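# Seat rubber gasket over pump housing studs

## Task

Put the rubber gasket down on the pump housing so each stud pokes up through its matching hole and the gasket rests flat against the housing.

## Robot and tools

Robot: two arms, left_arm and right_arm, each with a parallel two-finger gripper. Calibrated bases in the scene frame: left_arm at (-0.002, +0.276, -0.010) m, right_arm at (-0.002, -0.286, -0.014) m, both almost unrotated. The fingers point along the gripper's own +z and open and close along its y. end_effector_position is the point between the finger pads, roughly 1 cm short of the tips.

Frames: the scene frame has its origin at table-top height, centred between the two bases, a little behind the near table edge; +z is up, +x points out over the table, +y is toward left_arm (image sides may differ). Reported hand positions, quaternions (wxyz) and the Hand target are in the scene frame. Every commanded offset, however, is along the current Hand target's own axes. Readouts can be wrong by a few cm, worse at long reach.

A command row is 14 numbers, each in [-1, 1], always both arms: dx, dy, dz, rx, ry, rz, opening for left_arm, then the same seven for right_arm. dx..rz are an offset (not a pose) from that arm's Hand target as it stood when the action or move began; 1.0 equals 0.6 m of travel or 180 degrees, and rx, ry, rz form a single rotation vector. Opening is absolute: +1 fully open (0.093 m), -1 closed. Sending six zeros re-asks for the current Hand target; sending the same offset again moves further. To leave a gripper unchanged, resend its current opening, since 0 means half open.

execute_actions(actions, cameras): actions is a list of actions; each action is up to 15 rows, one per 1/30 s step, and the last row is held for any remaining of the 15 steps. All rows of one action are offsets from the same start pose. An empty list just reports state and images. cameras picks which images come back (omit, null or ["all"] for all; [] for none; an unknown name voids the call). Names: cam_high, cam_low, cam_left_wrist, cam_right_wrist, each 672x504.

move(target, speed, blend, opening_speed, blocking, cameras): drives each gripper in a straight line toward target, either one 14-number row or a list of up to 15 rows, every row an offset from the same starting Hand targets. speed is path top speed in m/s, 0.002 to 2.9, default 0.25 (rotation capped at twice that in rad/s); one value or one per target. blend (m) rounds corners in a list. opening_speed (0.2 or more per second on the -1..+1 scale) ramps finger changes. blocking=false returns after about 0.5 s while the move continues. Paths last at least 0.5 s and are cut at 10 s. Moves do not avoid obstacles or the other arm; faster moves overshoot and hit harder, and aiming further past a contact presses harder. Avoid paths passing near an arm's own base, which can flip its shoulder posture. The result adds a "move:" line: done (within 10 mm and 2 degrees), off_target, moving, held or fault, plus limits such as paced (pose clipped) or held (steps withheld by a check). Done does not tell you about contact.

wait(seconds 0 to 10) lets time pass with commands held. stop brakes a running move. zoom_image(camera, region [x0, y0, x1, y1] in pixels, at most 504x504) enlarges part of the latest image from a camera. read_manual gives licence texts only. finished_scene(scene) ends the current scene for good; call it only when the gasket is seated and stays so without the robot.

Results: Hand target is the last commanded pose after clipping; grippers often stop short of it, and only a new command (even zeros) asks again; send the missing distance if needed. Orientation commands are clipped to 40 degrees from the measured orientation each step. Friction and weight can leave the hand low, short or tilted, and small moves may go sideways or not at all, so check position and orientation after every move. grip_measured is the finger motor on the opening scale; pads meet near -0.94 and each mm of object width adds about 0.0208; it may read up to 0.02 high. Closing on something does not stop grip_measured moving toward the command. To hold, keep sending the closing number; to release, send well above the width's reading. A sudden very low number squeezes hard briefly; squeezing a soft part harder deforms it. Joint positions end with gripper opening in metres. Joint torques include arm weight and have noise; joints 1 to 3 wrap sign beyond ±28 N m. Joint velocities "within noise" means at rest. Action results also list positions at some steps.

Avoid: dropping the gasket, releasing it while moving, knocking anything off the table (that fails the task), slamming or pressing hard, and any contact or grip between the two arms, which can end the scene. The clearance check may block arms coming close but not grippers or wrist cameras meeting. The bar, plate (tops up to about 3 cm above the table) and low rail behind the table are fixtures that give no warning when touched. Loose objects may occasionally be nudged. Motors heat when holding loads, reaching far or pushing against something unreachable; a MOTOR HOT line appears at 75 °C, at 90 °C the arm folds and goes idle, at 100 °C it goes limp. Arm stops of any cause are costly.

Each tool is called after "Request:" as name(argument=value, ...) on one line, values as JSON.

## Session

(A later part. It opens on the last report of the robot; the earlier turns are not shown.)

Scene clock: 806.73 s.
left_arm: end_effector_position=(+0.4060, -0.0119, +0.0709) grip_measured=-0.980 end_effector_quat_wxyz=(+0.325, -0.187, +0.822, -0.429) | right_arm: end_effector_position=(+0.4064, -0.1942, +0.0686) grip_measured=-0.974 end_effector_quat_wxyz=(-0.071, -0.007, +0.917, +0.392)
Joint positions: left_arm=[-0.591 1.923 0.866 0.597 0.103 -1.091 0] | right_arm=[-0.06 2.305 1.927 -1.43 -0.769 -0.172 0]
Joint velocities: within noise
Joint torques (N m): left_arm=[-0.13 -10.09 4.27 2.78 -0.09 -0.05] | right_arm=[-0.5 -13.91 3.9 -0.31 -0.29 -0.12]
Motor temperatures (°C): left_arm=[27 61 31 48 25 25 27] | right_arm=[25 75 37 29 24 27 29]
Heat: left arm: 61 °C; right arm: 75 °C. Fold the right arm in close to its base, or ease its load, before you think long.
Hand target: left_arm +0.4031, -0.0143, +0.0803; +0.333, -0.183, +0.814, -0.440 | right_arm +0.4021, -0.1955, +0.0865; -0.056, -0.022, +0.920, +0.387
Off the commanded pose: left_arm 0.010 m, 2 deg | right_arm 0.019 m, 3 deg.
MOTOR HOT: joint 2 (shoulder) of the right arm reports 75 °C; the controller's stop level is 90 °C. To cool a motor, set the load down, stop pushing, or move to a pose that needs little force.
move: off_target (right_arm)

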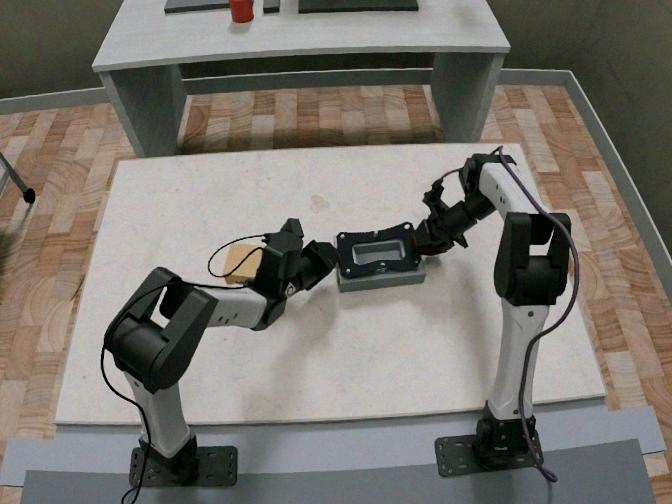

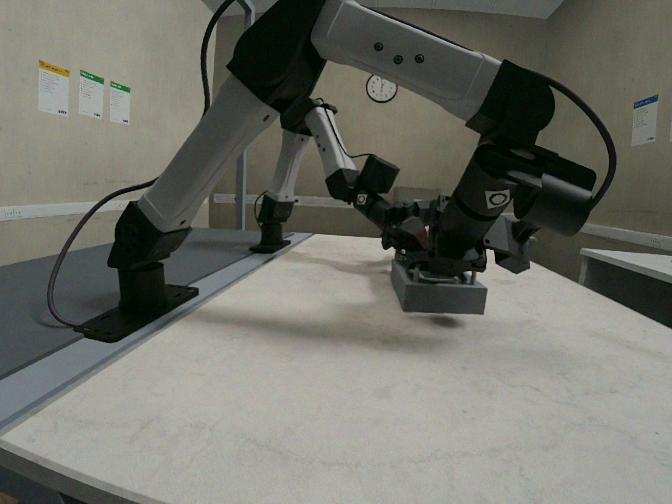

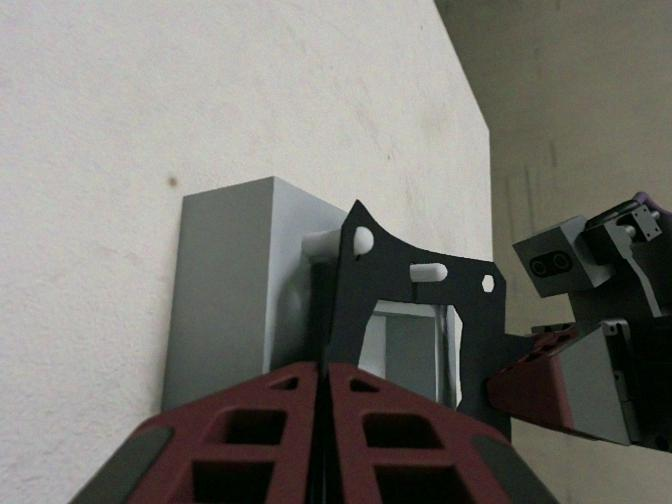

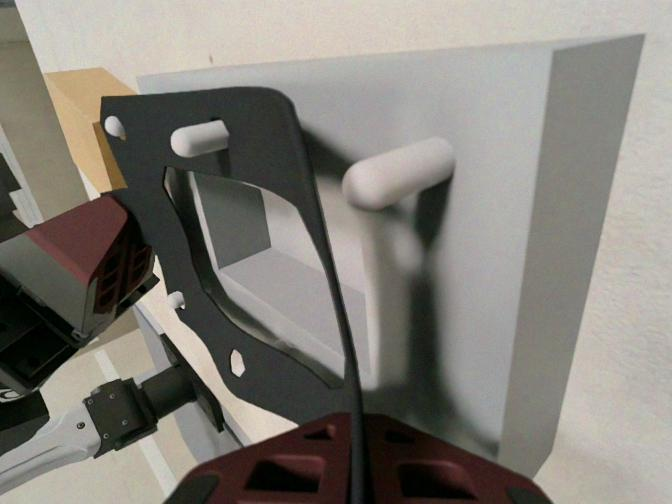

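Request:
move(target=[0.0078,0.0042,-0.0038,0,0,0,-1,0.0125,-0.0083,0.0075,0,0,0,-1], speed=0.05)

Request:
zoom_image(camera="cam_high", region=[320, 190, 440, 300])

Request:
zoom_image(camera="cam_right_wrist", region=[60, 60, 400, 420])

Scene clock: 818.80 s.
left_arm: end_effector_position=(+0.4045, -0.0115, +0.0717) grip_measured=-0.980 end_effector_quat_wxyz=(+0.332, -0.186, +0.817, -0.433) | right_arm: end_effector_position=(+0.3954, -0.1941, +0.0648) grip_measured=-0.974 end_effector_quat_wxyz=(-0.079, -0.005, +0.916, +0.393)
Joint positions: left_arm=[-0.594 1.923 0.848 0.634 0.097 -1.091 0] | right_arm=[-0.061 2.276 1.858 -1.41 -0.769 -0.178 0]
Joint velocities: within noise
Joint torques (N m): left_arm=[-0.58 -10.19 3.95 2.62 -0.1 -0.08] | right_arm=[-0.58 -13.78 3.55 -0.16 -0.28 -0.12]
Motor temperatures (°C): left_arm=[27 63 30 48 25 25 27] | right_arm=[25 74 37 28 24 27 29]
Heat: left arm: 63 °C; right arm: 74 °C. Fold the right arm in close to its base, or ease its load, before you think long.
Hand target: left_arm +0.3982, -0.0144, +0.0773; +0.333, -0.183, +0.814, -0.440 | right_arm +0.3941, -0.1964, +0.0805; -0.056, -0.022, +0.920, +0.387
Off the commanded pose: left_arm 0.009 m, 1 deg | right_arm 0.016 m, 3 deg.
MOTOR HOT: still on. Joint 2 (shoulder) of the right arm reports 74 °C.
move: off_target (right_arm)

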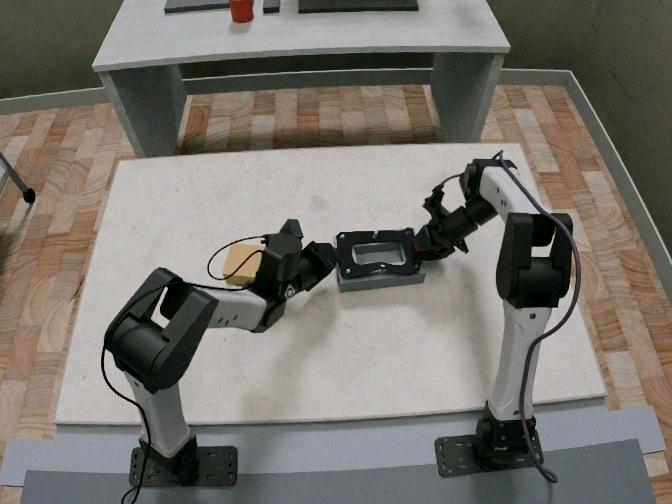

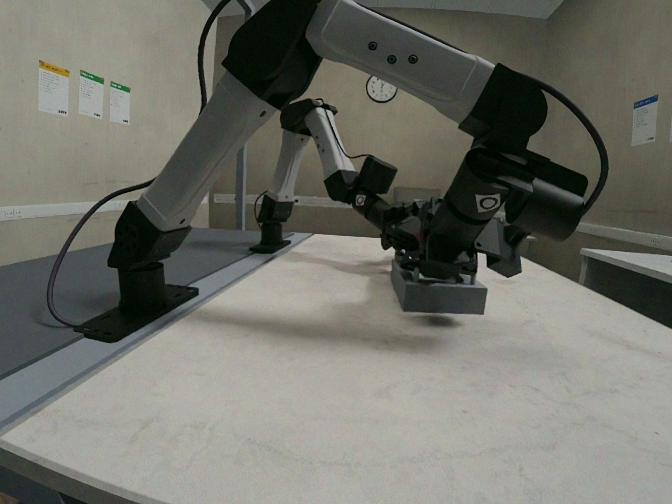

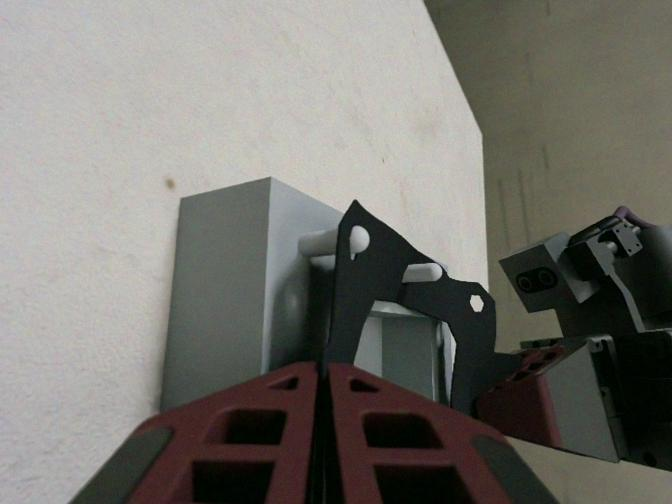

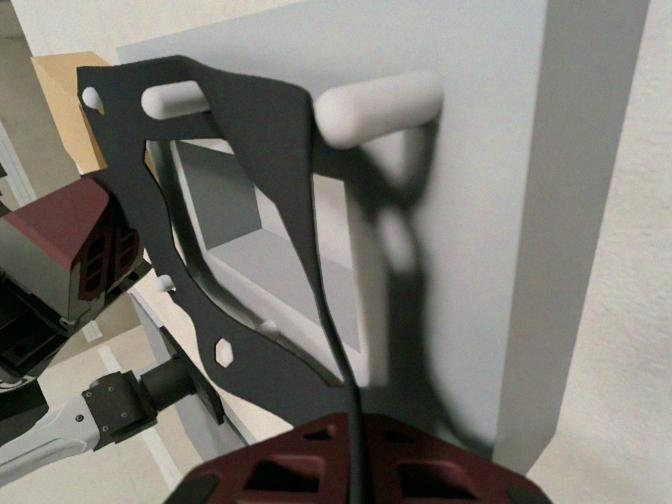

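Scaled by 4.200.

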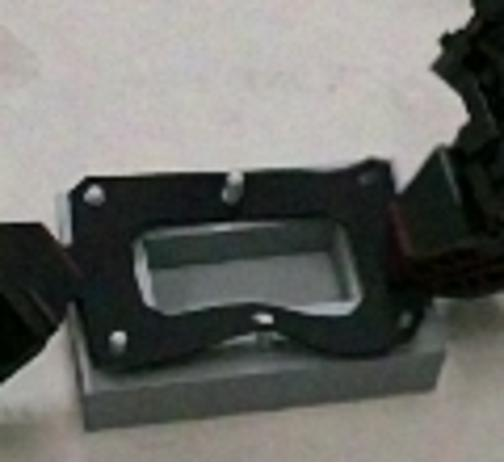

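Scaled by 1.400.

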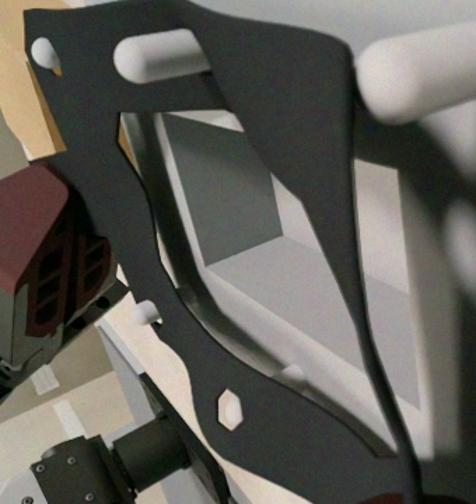

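Request:
move(target=[0.0078,0.011,0.004,0,0,0,-1,0,-0.0083,0.0081,0,0,0,-1], speed=0.05)

Request:
zoom_image(camera="cam_high", region=[320, 190, 440, 300])

Request:
zoom_image(camera="cam_right_wrist", region=[60, 60, 400, 420])

Scene clock: 828.43 s.
left_arm: end_effector_position=(+0.4039, -0.0116, +0.0740) grip_measured=-0.980 end_effector_quat_wxyz=(+0.340, -0.185, +0.811, -0.438) | right_arm: end_effector_position=(+0.3945, -0.1939, +0.0606) grip_measured=-0.974 end_effector_quat_wxyz=(-0.077, -0.006, +0.916, +0.392)
Joint positions: left_arm=[-0.597 1.923 0.834 0.67 0.091 -1.091 0] | right_arm=[-0.061 2.273 1.837 -1.388 -0.769 -0.178 0]
Joint velocities: within noise
Joint torques (N m): left_arm=[-0.68 -8.38 3.84 2.64 -0.08 -0.1] | right_arm=[-0.61 -13.29 3.34 -0.11 -0.29 -0.12]
Motor temperatures (°C): left_arm=[27 64 30 48 25 25 27] | right_arm=[25 74 36 28 24 27 29]
Heat: left arm: 64 °C; right arm: 74 °C. Fold the right arm in close to its base, or ease its load, before you think long.
Hand target: left_arm +0.3965, -0.0149, +0.0690; +0.333, -0.183, +0.814, -0.440 | right_arm +0.3935, -0.1965, +0.0736; -0.056, -0.022, +0.920, +0.387
Off the commanded pose: left_arm 0.009 m, 1 deg | right_arm 0.013 m, 3 deg.
MOTOR HOT: still on. Joint 2 (shoulder) of the right arm reports 74 °C.
move: off_target (right_arm)

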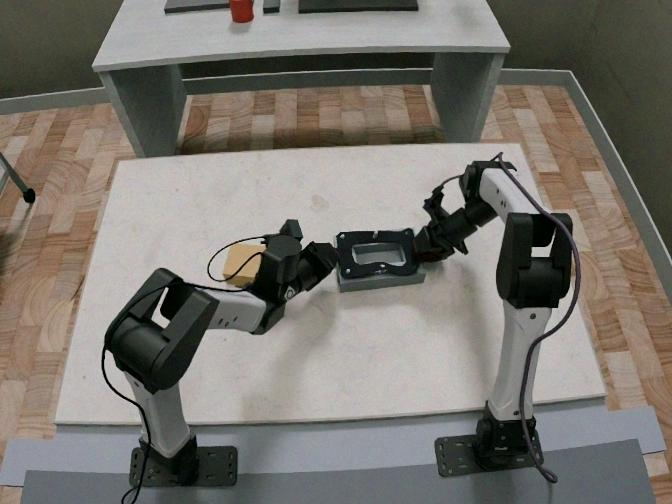

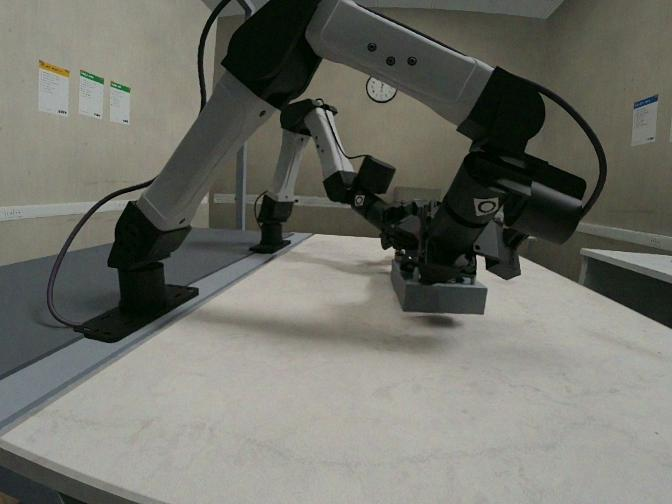

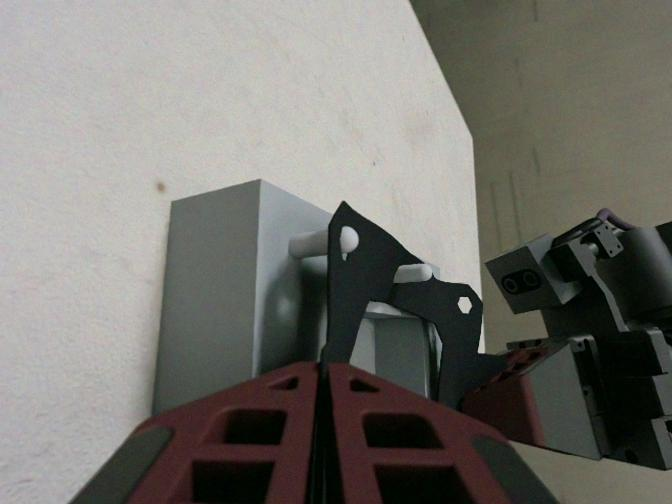

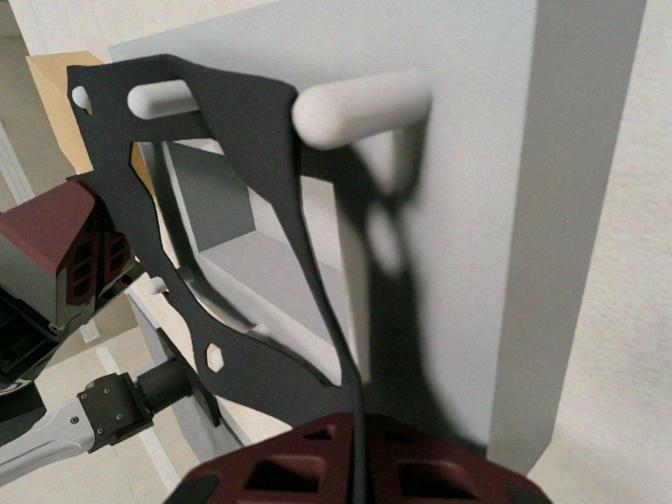

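Scaled by 4.200.

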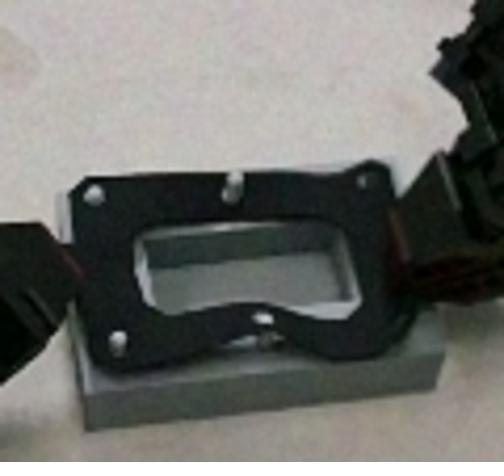

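Scaled by 1.400.

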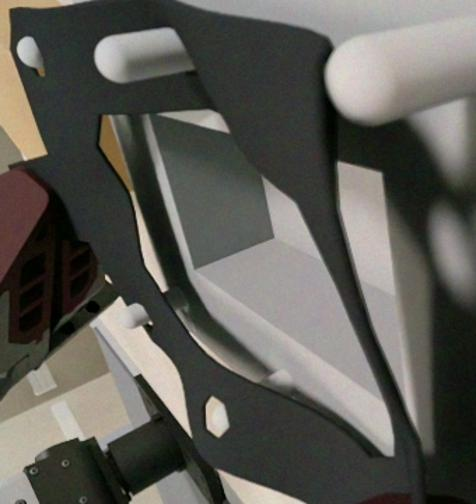

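Request:
move(target=[-0.0022,0.0056,0.0073,0,0,0,-1,-0.0123,-0.008,0.0043,0,0,0,-1], speed=0.05)

Request:
zoom_image(camera="cam_high", region=[320, 190, 440, 300])

Request:
zoom_image(camera="cam_left_wrist", region=[240, 180, 540, 440])

Scene clock: 853.07 s.
left_arm: end_effector_position=(+0.4043, -0.0120, +0.0698) grip_measured=-0.980 end_effector_quat_wxyz=(+0.339, -0.185, +0.812, -0.437) | right_arm: end_effector_position=(+0.3948, -0.1940, +0.0605) grip_measured=-0.974 end_effector_quat_wxyz=(-0.076, -0.006, +0.917, +0.392)
Joint positions: left_arm=[-0.597 1.937 0.834 0.68 0.091 -1.091 0] | right_arm=[-0.061 2.273 1.837 -1.387 -0.769 -0.178 0]
Joint velocities: within noise
Joint torques (N m): left_arm=[-0.08 -7.75 4.64 2.65 -0.02 -0.07] | right_arm=[-0.77 -10.8 6.04 -0.1 -0.28 -0.13]
Motor temperatures (°C): left_arm=[27 62 30 49 25 25 27] | right_arm=[25 77 36 28 24 27 29]
Heat: left arm: 62 °C; right arm: 77 °C. Fold the right arm in close to its base, or ease its load, before you think long.
Hand target: left_arm +0.4005, -0.0149, +0.0650; +0.333, -0.183, +0.814, -0.440 | right_arm +0.4005, -0.1974, +0.0677; -0.056, -0.022, +0.920, +0.387
Off the commanded pose: left_arm 0.007 m, 1 deg | right_arm 0.010 m, 3 deg.
MOTOR HOT: still on. Joint 2 (shoulder) of the right arm reports 77 °C.
move: off_target (right_arm)

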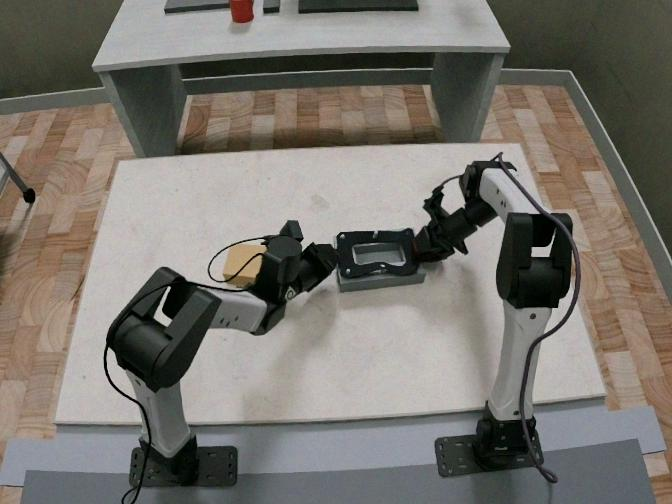

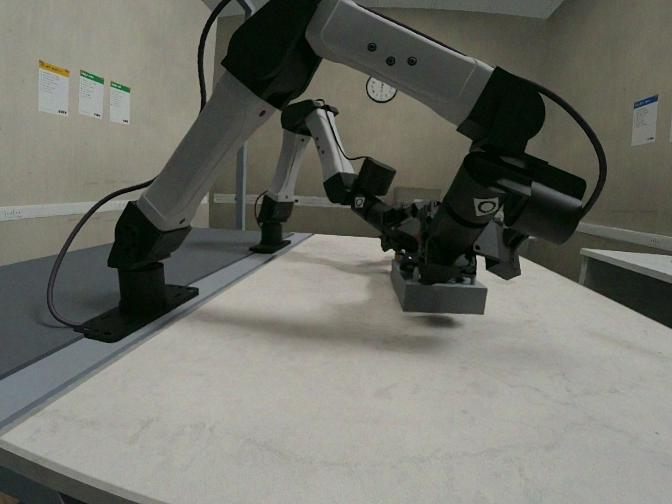

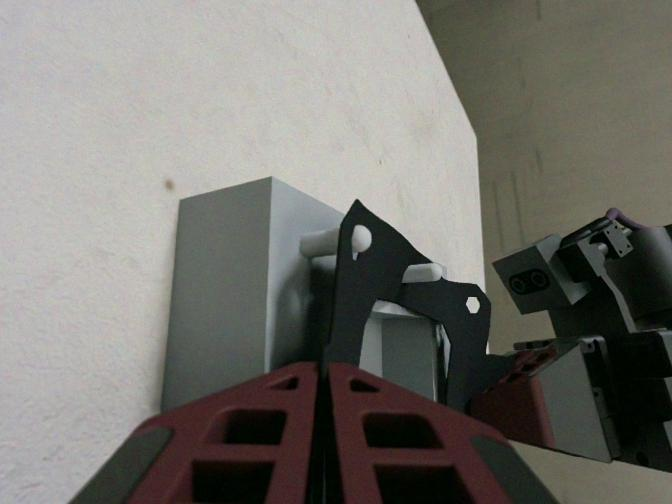

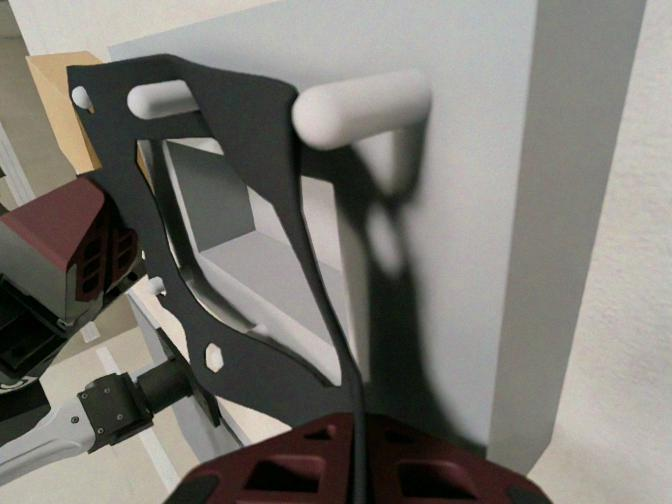

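Scaled by 4.200.

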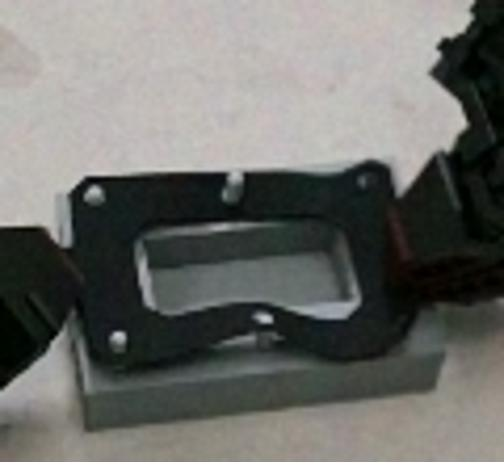

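Scaled by 1.680.

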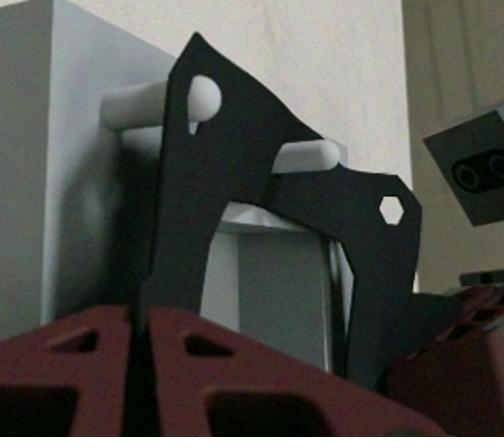

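Request:
move(target=[0,0,0,0,0,0,-1,-0.0123,0,0.0015,0,0,0,-1], speed=0.06, cameras=["cam_high"])

Request:
zoom_image(camera="cam_high", region=[320, 190, 440, 300])

Scene clock: 863.10 s.
left_arm: end_effector_position=(+0.4043, -0.0120, +0.0698) grip_measured=-0.980 end_effector_quat_wxyz=(+0.339, -0.185, +0.812, -0.437) | right_arm: end_effector_position=(+0.4016, -0.1950, +0.0614) grip_measured=-0.974 end_effector_quat_wxyz=(-0.068, -0.008, +0.917, +0.392)
Joint positions: left_arm=[-0.597 1.937 0.834 0.68 0.091 -1.091 0] | right_arm=[-0.063 2.287 1.867 -1.387 -0.769 -0.178 0]
Joint velocities: within noise
Joint torques (N m): left_arm=[-0.06 -7.73 4.64 2.64 -0.02 -0.07] | right_arm=[-0.35 -9.69 7.34 -0.18 -0.3 -0.08]
Motor temperatures (°C): left_arm=[27 63 30 49 25 25 27] | right_arm=[25 75 37 28 24 27 29]
Heat: left arm: 63 °C; right arm: 75 °C. Fold the right arm in close to its base, or ease its load, before you think long.
Hand target: left_arm +0.4005, -0.0149, +0.0650; +0.333, -0.183, +0.814, -0.440 | right_arm +0.4078, -0.1961, +0.0665; -0.056, -0.022, +0.920, +0.387
Off the commanded pose: left_arm 0.007 m, 1 deg | right_arm 0.008 m, 2 deg.
MOTOR HOT: still on. Joint 2 (shoulder) of the right arm reports 75 °C.
move: done
Images, in order (width x height): cam_high 672x504.

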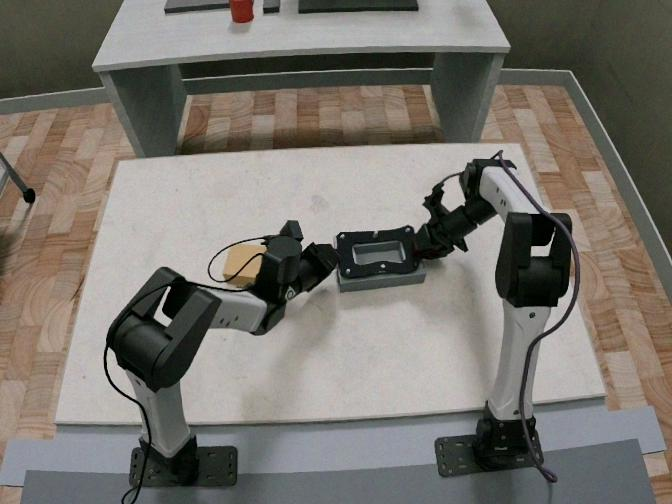

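Scaled by 4.200.

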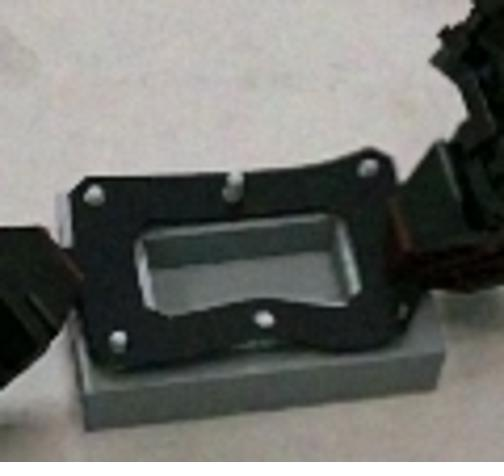

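Request:
move(target=[[0,0,0,0,0,0,-1,0,0,0,0,0,0,-0.65],[0,0,0,0,0,0,-1,0.0075,-0.0535,-0.064,0,0,0,-0.65]], speed=0.06, opening_speed=0.4)

Request:
zoom_image(camera="cam_high", region=[320, 190, 440, 300])

Request:
zoom_image(camera="cam_low", region=[380, 225, 500, 320])

Scene clock: 876.50 s.
left_arm: end_effector_position=(+0.4043, -0.0120, +0.0698) grip_measured=-0.980 end_effector_quat_wxyz=(+0.339, -0.185, +0.812, -0.437) | right_arm: end_effector_position=(+0.4061, -0.2459, +0.0645) grip_measured=-0.652 end_effector_quat_wxyz=(-0.059, -0.007, +0.918, +0.392)
Joint positions: left_arm=[-0.597 1.937 0.834 0.68 0.091 -1.091 0] | right_arm=[-0.181 2.347 1.981 -1.525 -0.742 -0.323 0.014]
Joint velocities: within noise
Joint torques (N m): left_arm=[-0.08 -7.75 4.64 2.64 -0.02 -0.07] | right_arm=[-0.08 -9.95 7.34 -0.55 -0.26 -0.13]
Motor temperatures (°C): left_arm=[27 63 30 49 25 25 27] | right_arm=[25 72 37 28 24 27 29]
Heat: left arm: 63 °C; right arm: 72 °C. Fold the right arm in close to its base, or ease its load, before you think long.
Hand target: left_arm +0.4005, -0.0149, +0.0650; +0.333, -0.183, +0.814, -0.440 | right_arm +0.4078, -0.2462, +0.0706; -0.056, -0.022, +0.920, +0.387
Off the commanded pose: left_arm 0.007 m, 1 deg | right_arm 0.006 m, 2 deg.
MOTOR HOT: still on. Joint 2 (shoulder) of the right arm reports 72 °C.
move: done

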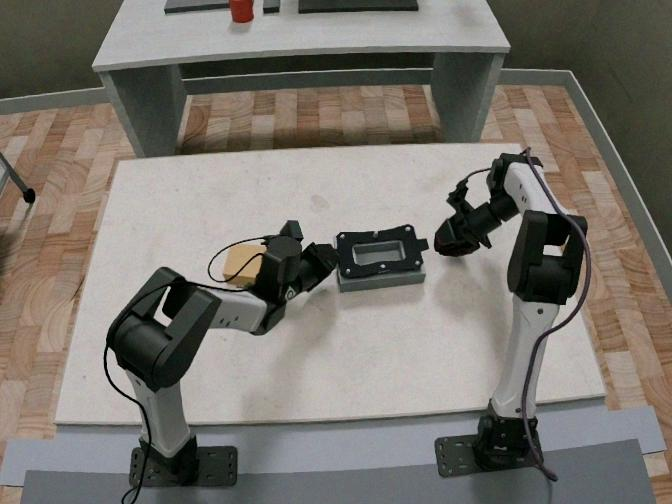

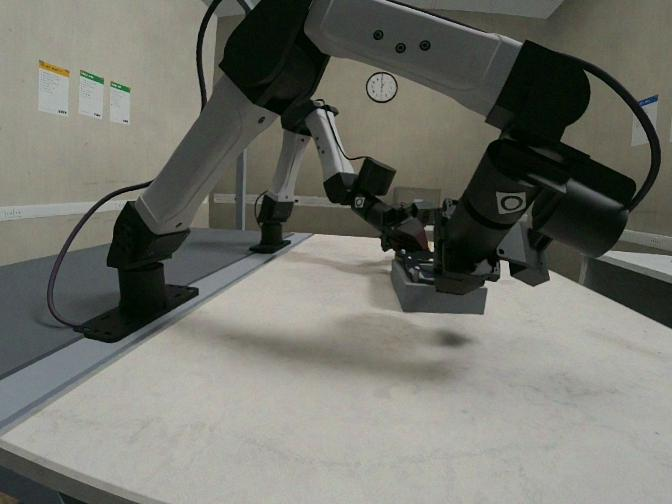

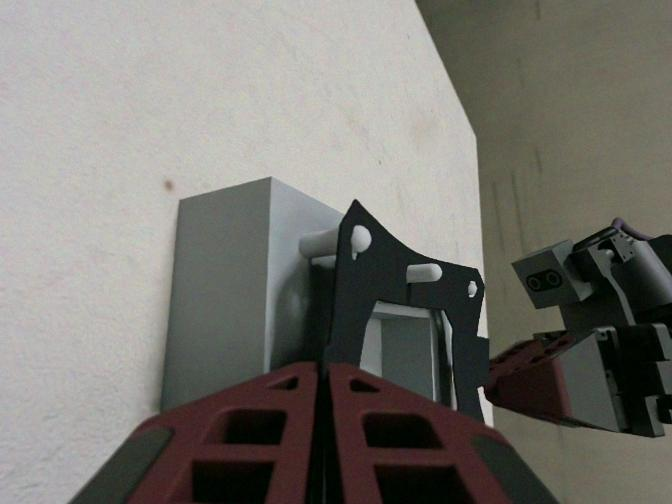

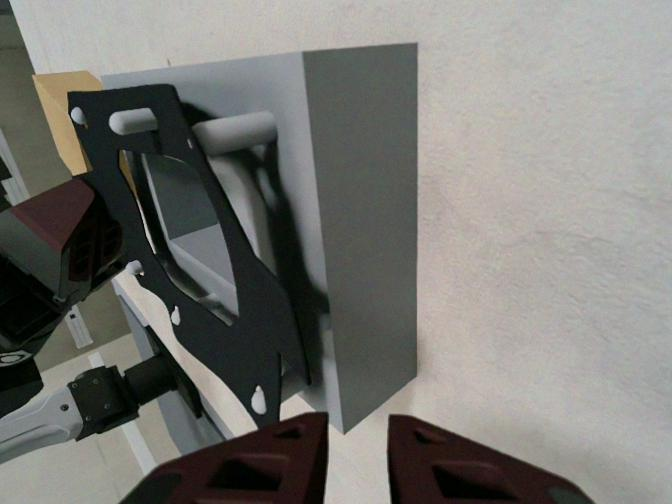

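Scaled by 4.200.

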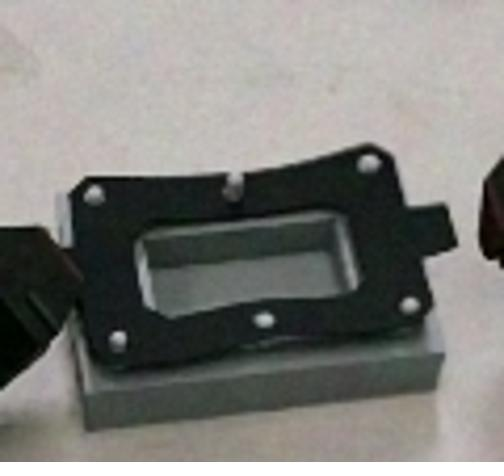

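Scaled by 4.200.

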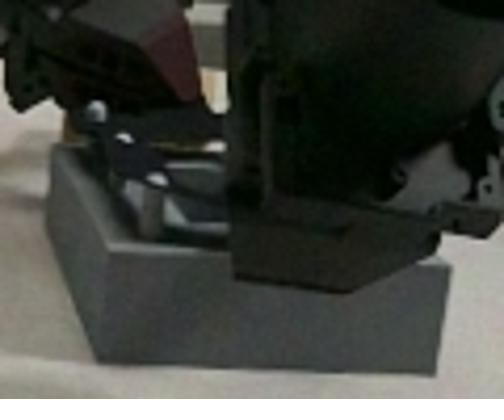

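Request:
move(target=[[0,0,0,0,0,0,-0.65,0,0,0,0,0,0,-0.65],[-0.0295,0.0373,-0.077,0,0,0,-0.65,0.02,0.09,-0.14,0,0,0,-0.65]], speed=[0.06,0.1], opening_speed=0.4)

Request:
zoom_image(camera="cam_high", region=[320, 190, 440, 300])

Request:
zoom_image(camera="cam_low", region=[380, 225, 500, 320])

Scene clock: 889.60 s.
left_arm: end_effector_position=(+0.3815, +0.0382, +0.0553) grip_measured=-0.653 end_effector_quat_wxyz=(+0.320, -0.198, +0.825, -0.422) | right_arm: end_effector_position=(+0.4035, -0.2696, +0.1437) grip_measured=-0.652 end_effector_quat_wxyz=(+0.016, +0.027, +0.927, +0.375)
Joint positions: left_arm=[-0.503 1.826 0.662 0.68 0.169 -1.065 0.014] | right_arm=[-0.238 2.149 2.002 -1.565 -0.74 -0.238 0.014]
Joint velocities: within noise
Joint torques (N m): left_arm=[0.65 -9.52 4.16 2.82 0.13 0.12] | right_arm=[-0.35 -12.34 7.46 -0.1 -0.51 0.17]
Motor temperatures (°C): left_arm=[27 62 30 50 25 25 27] | right_arm=[25 71 38 28 24 27 28]
Heat: left arm: 62 °C; right arm: 71 °C.
Hand target: left_arm +0.3806, +0.0352, +0.0710; +0.333, -0.183, +0.814, -0.440 | right_arm +0.4061, -0.2690, +0.1686; -0.056, -0.022, +0.920, +0.387
Off the commanded pose: left_arm 0.016 m, 3 deg | right_arm 0.025 m, 10 deg.
MOTOR HOT: cleared for the motors of the right arm.
joint sent to its limit (right arm) — joint 4 (wrist pitch), lower limit. The joint targets are off in position and orientation.
move: off_target (left_arm, right_arm)

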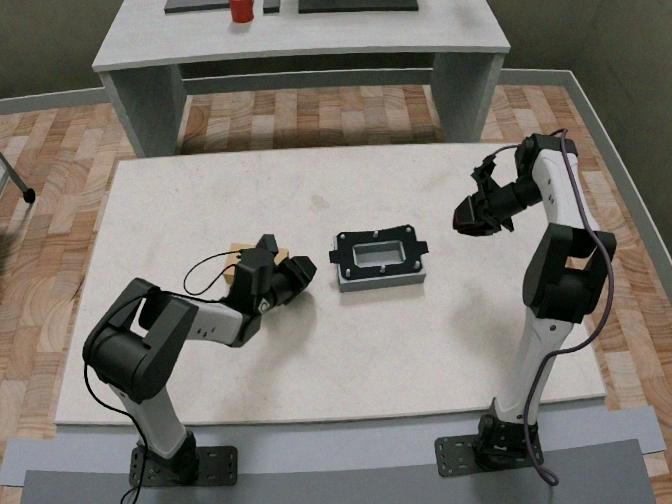

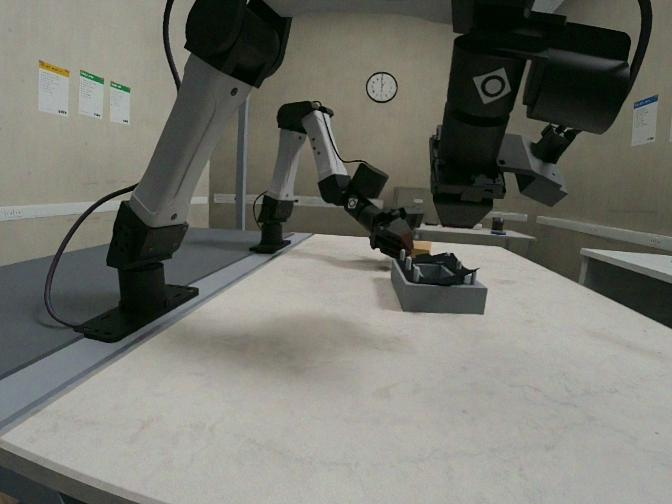

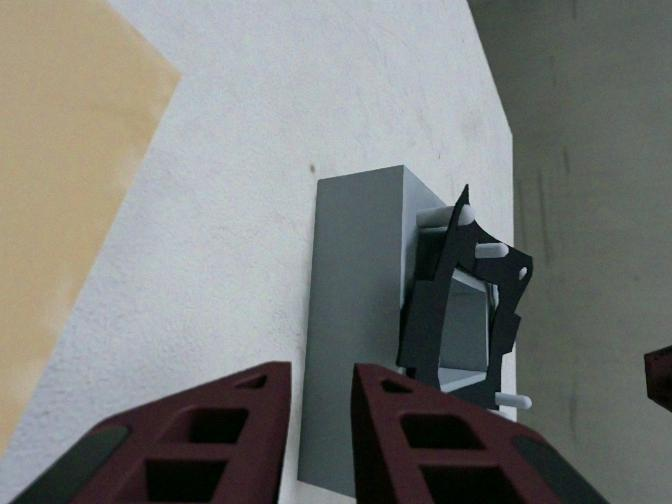

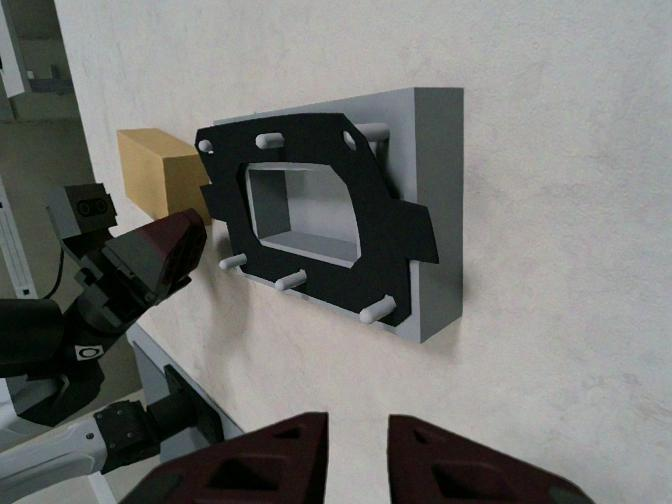

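Scaled by 4.200.

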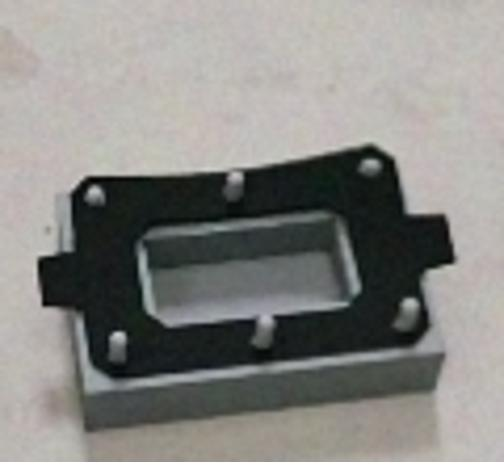

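Scaled by 4.200.

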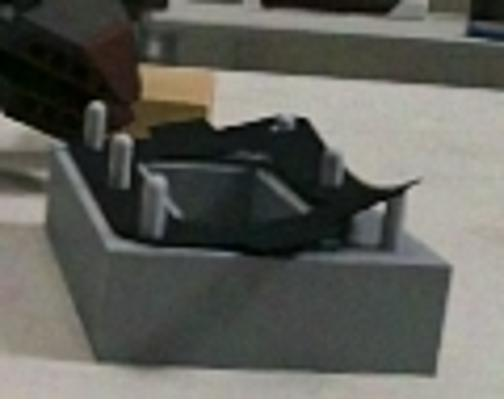

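Request:
move(target=[-0.0507,-0.057,-0.17,0,0,0,-0.65,-0.084,0.117,0.084,0.253,-0.0366,0.0144,-1], speed=0.2)

Request:
zoom_image(camera="cam_low", region=[380, 225, 500, 320])

Request:
zoom_image(camera="cam_high", region=[320, 190, 440, 300])

Scene clock: 928.30 s.
left_arm: end_effector_position=(+0.3387, +0.0947, +0.1579) grip_measured=-0.653 end_effector_quat_wxyz=(+0.348, -0.187, +0.803, -0.445) | right_arm: end_effector_position=(+0.4472, -0.1829, +0.1699) grip_measured=-0.977 end_effector_quat_wxyz=(+0.088, +0.000, +0.996, +0.030)
Joint positions: left_arm=[-0.382 1.279 0.576 0.294 0.281 -1.013 0.014] | right_arm=[0.235 2.24 2.424 -1.565 0.004 0.233 0]
Joint velocities: within noise
Joint torques (N m): left_arm=[0.7 -5.24 5.94 1.98 0.16 0.12] | right_arm=[0.55 -9.65 7.86 0.61 0.12 0.21]
Motor temperatures (°C): left_arm=[27 61 30 50 25 25 27] | right_arm=[25 70 39 28 24 27 28]
Heat: left arm: 61 °C; right arm: 70 °C.
Hand target: left_arm +0.3306, +0.0951, +0.1512; +0.333, -0.183, +0.814, -0.440 | right_arm +0.4502, -0.1799, +0.1794; +0.000, +0.000, +1.000, +0.000
Off the commanded pose: left_arm 0.010 m, 2 deg | right_arm 0.010 m, 11 deg.
joint sent to its limit (right arm) — joint 4 (wrist pitch), lower limit. The joint targets are off in position and orientation.
move: off_target (right_arm)

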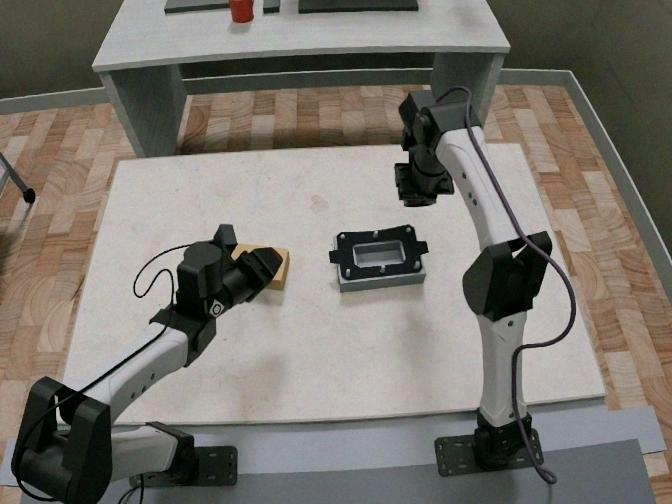

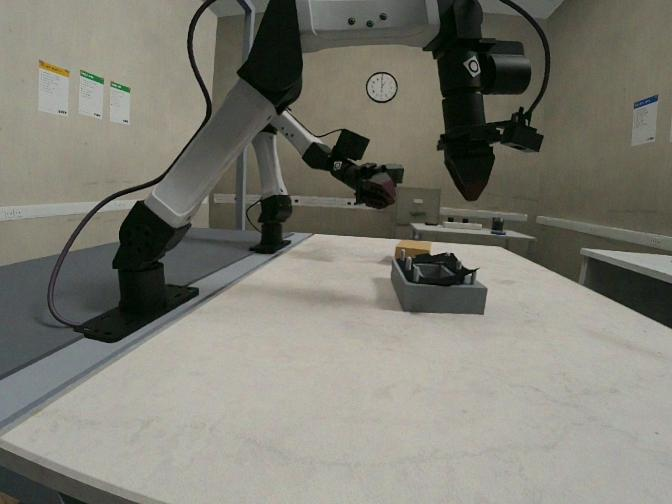

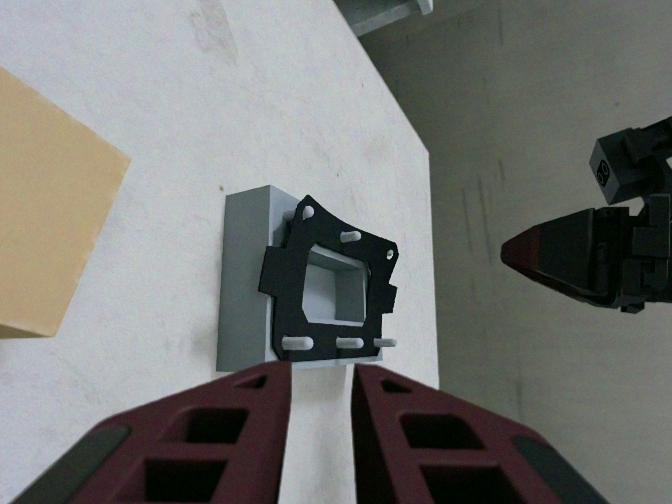

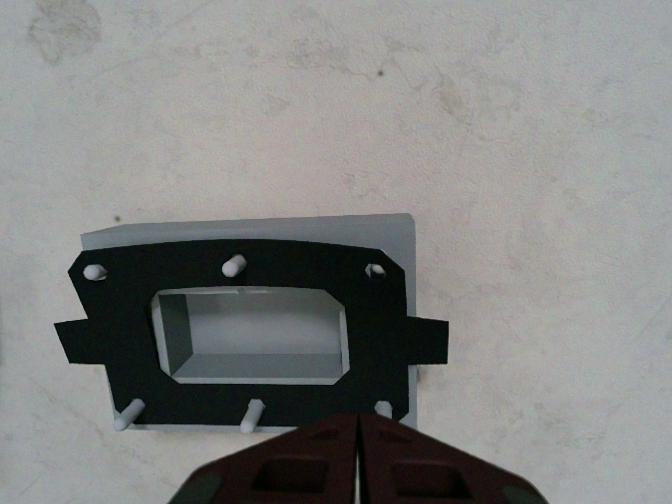

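Scaled by 4.200.

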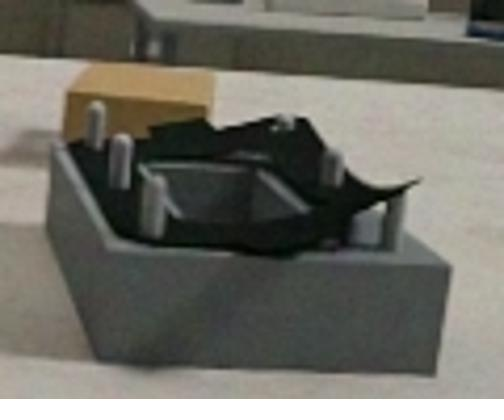

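Scaled by 4.200.

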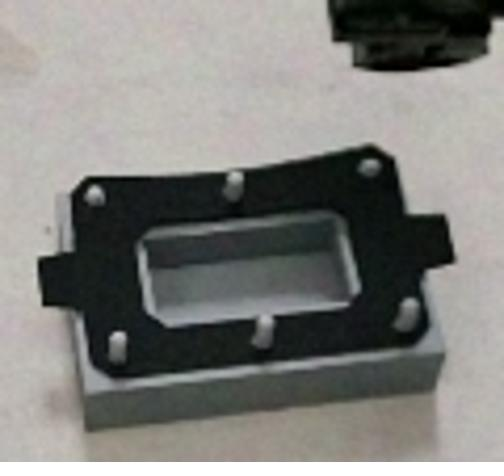

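Request:
move(target=[0,0,0,0,0,0,-0.65,0.003,0,0.175,0,0,0,-1], speed=0.12, cameras=["cam_right_wrist","cam_high","cam_low"])

Request:
zoom_image(camera="cam_low", region=[380, 225, 500, 320])

Scene clock: 949.80 s.
left_arm: end_effector_position=(+0.3385, +0.0947, +0.1576) grip_measured=-0.653 end_effector_quat_wxyz=(+0.347, -0.188, +0.804, -0.445) | right_arm: end_effector_position=(+0.4418, -0.1823, +0.0730) grip_measured=-0.977 end_effector_quat_wxyz=(-0.018, -0.002, +1.000, +0.004)
Joint positions: left_arm=[-0.382 1.279 0.576 0.292 0.281 -1.013 0.014] | right_arm=[0.235 2.385 2.294 -1.506 0.005 0.233 0]
Joint velocities: within noise
Joint torques (N m): left_arm=[0.7 -5.23 5.94 2 0.16 0.12] | right_arm=[0.18 -11.14 4.56 0.52 0.11 0.21]
Motor temperatures (°C): left_arm=[27 58 31 48 25 25 26] | right_arm=[25 70 41 28 24 27 28]
Heat: left arm: 58 °C; right arm: 70 °C.
Hand target: left_arm +0.3306, +0.0951, +0.1512; +0.333, -0.183, +0.814, -0.440 | right_arm +0.4485, -0.1799, +0.0744; +0.000, +0.000, +1.000, +0.000
Off the commanded pose: left_arm 0.010 m, 2 deg | right_arm 0.007 m, 2 deg.
move: done
Images, in order (width x height): cam_high 672x504, cam_low 672x504, cam_right_wrist 672x504.

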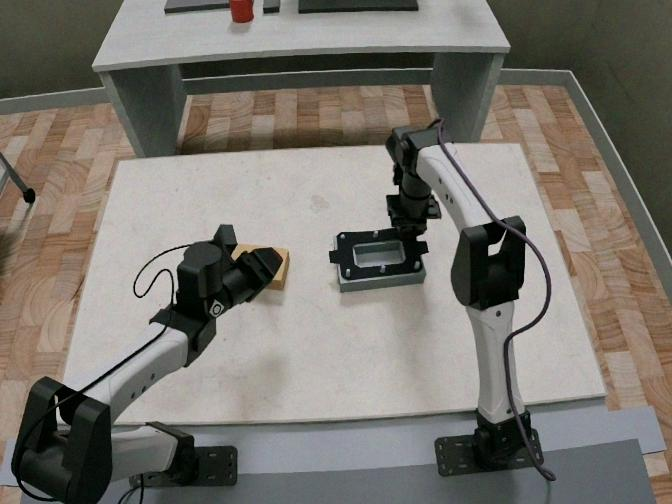

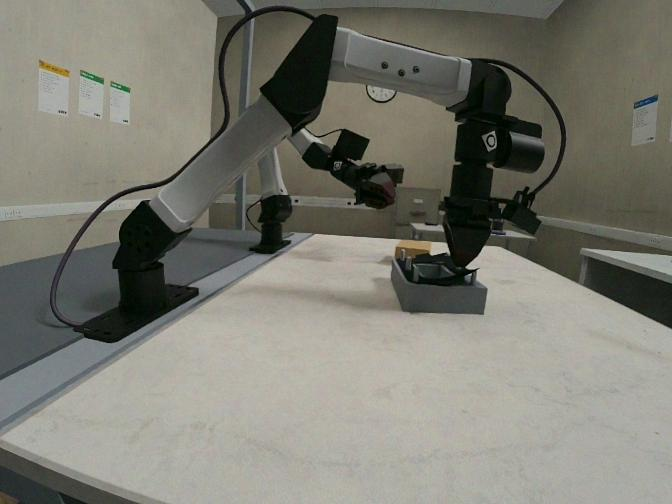

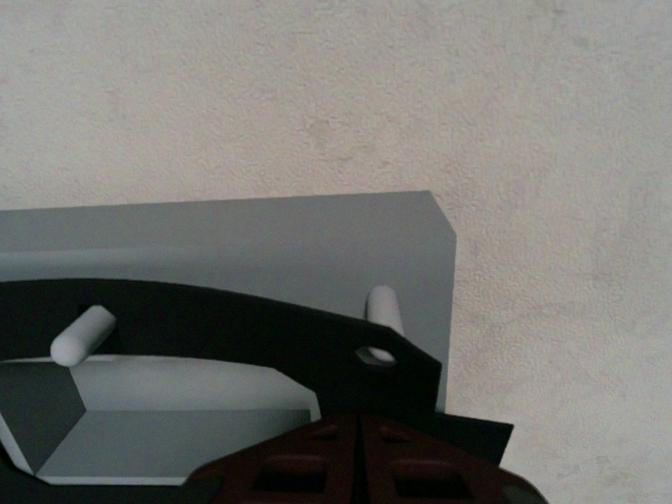

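Scaled by 4.200.

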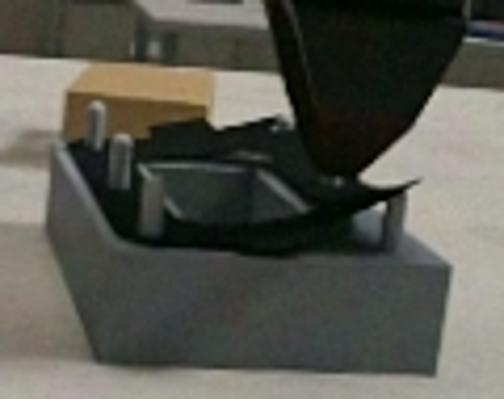

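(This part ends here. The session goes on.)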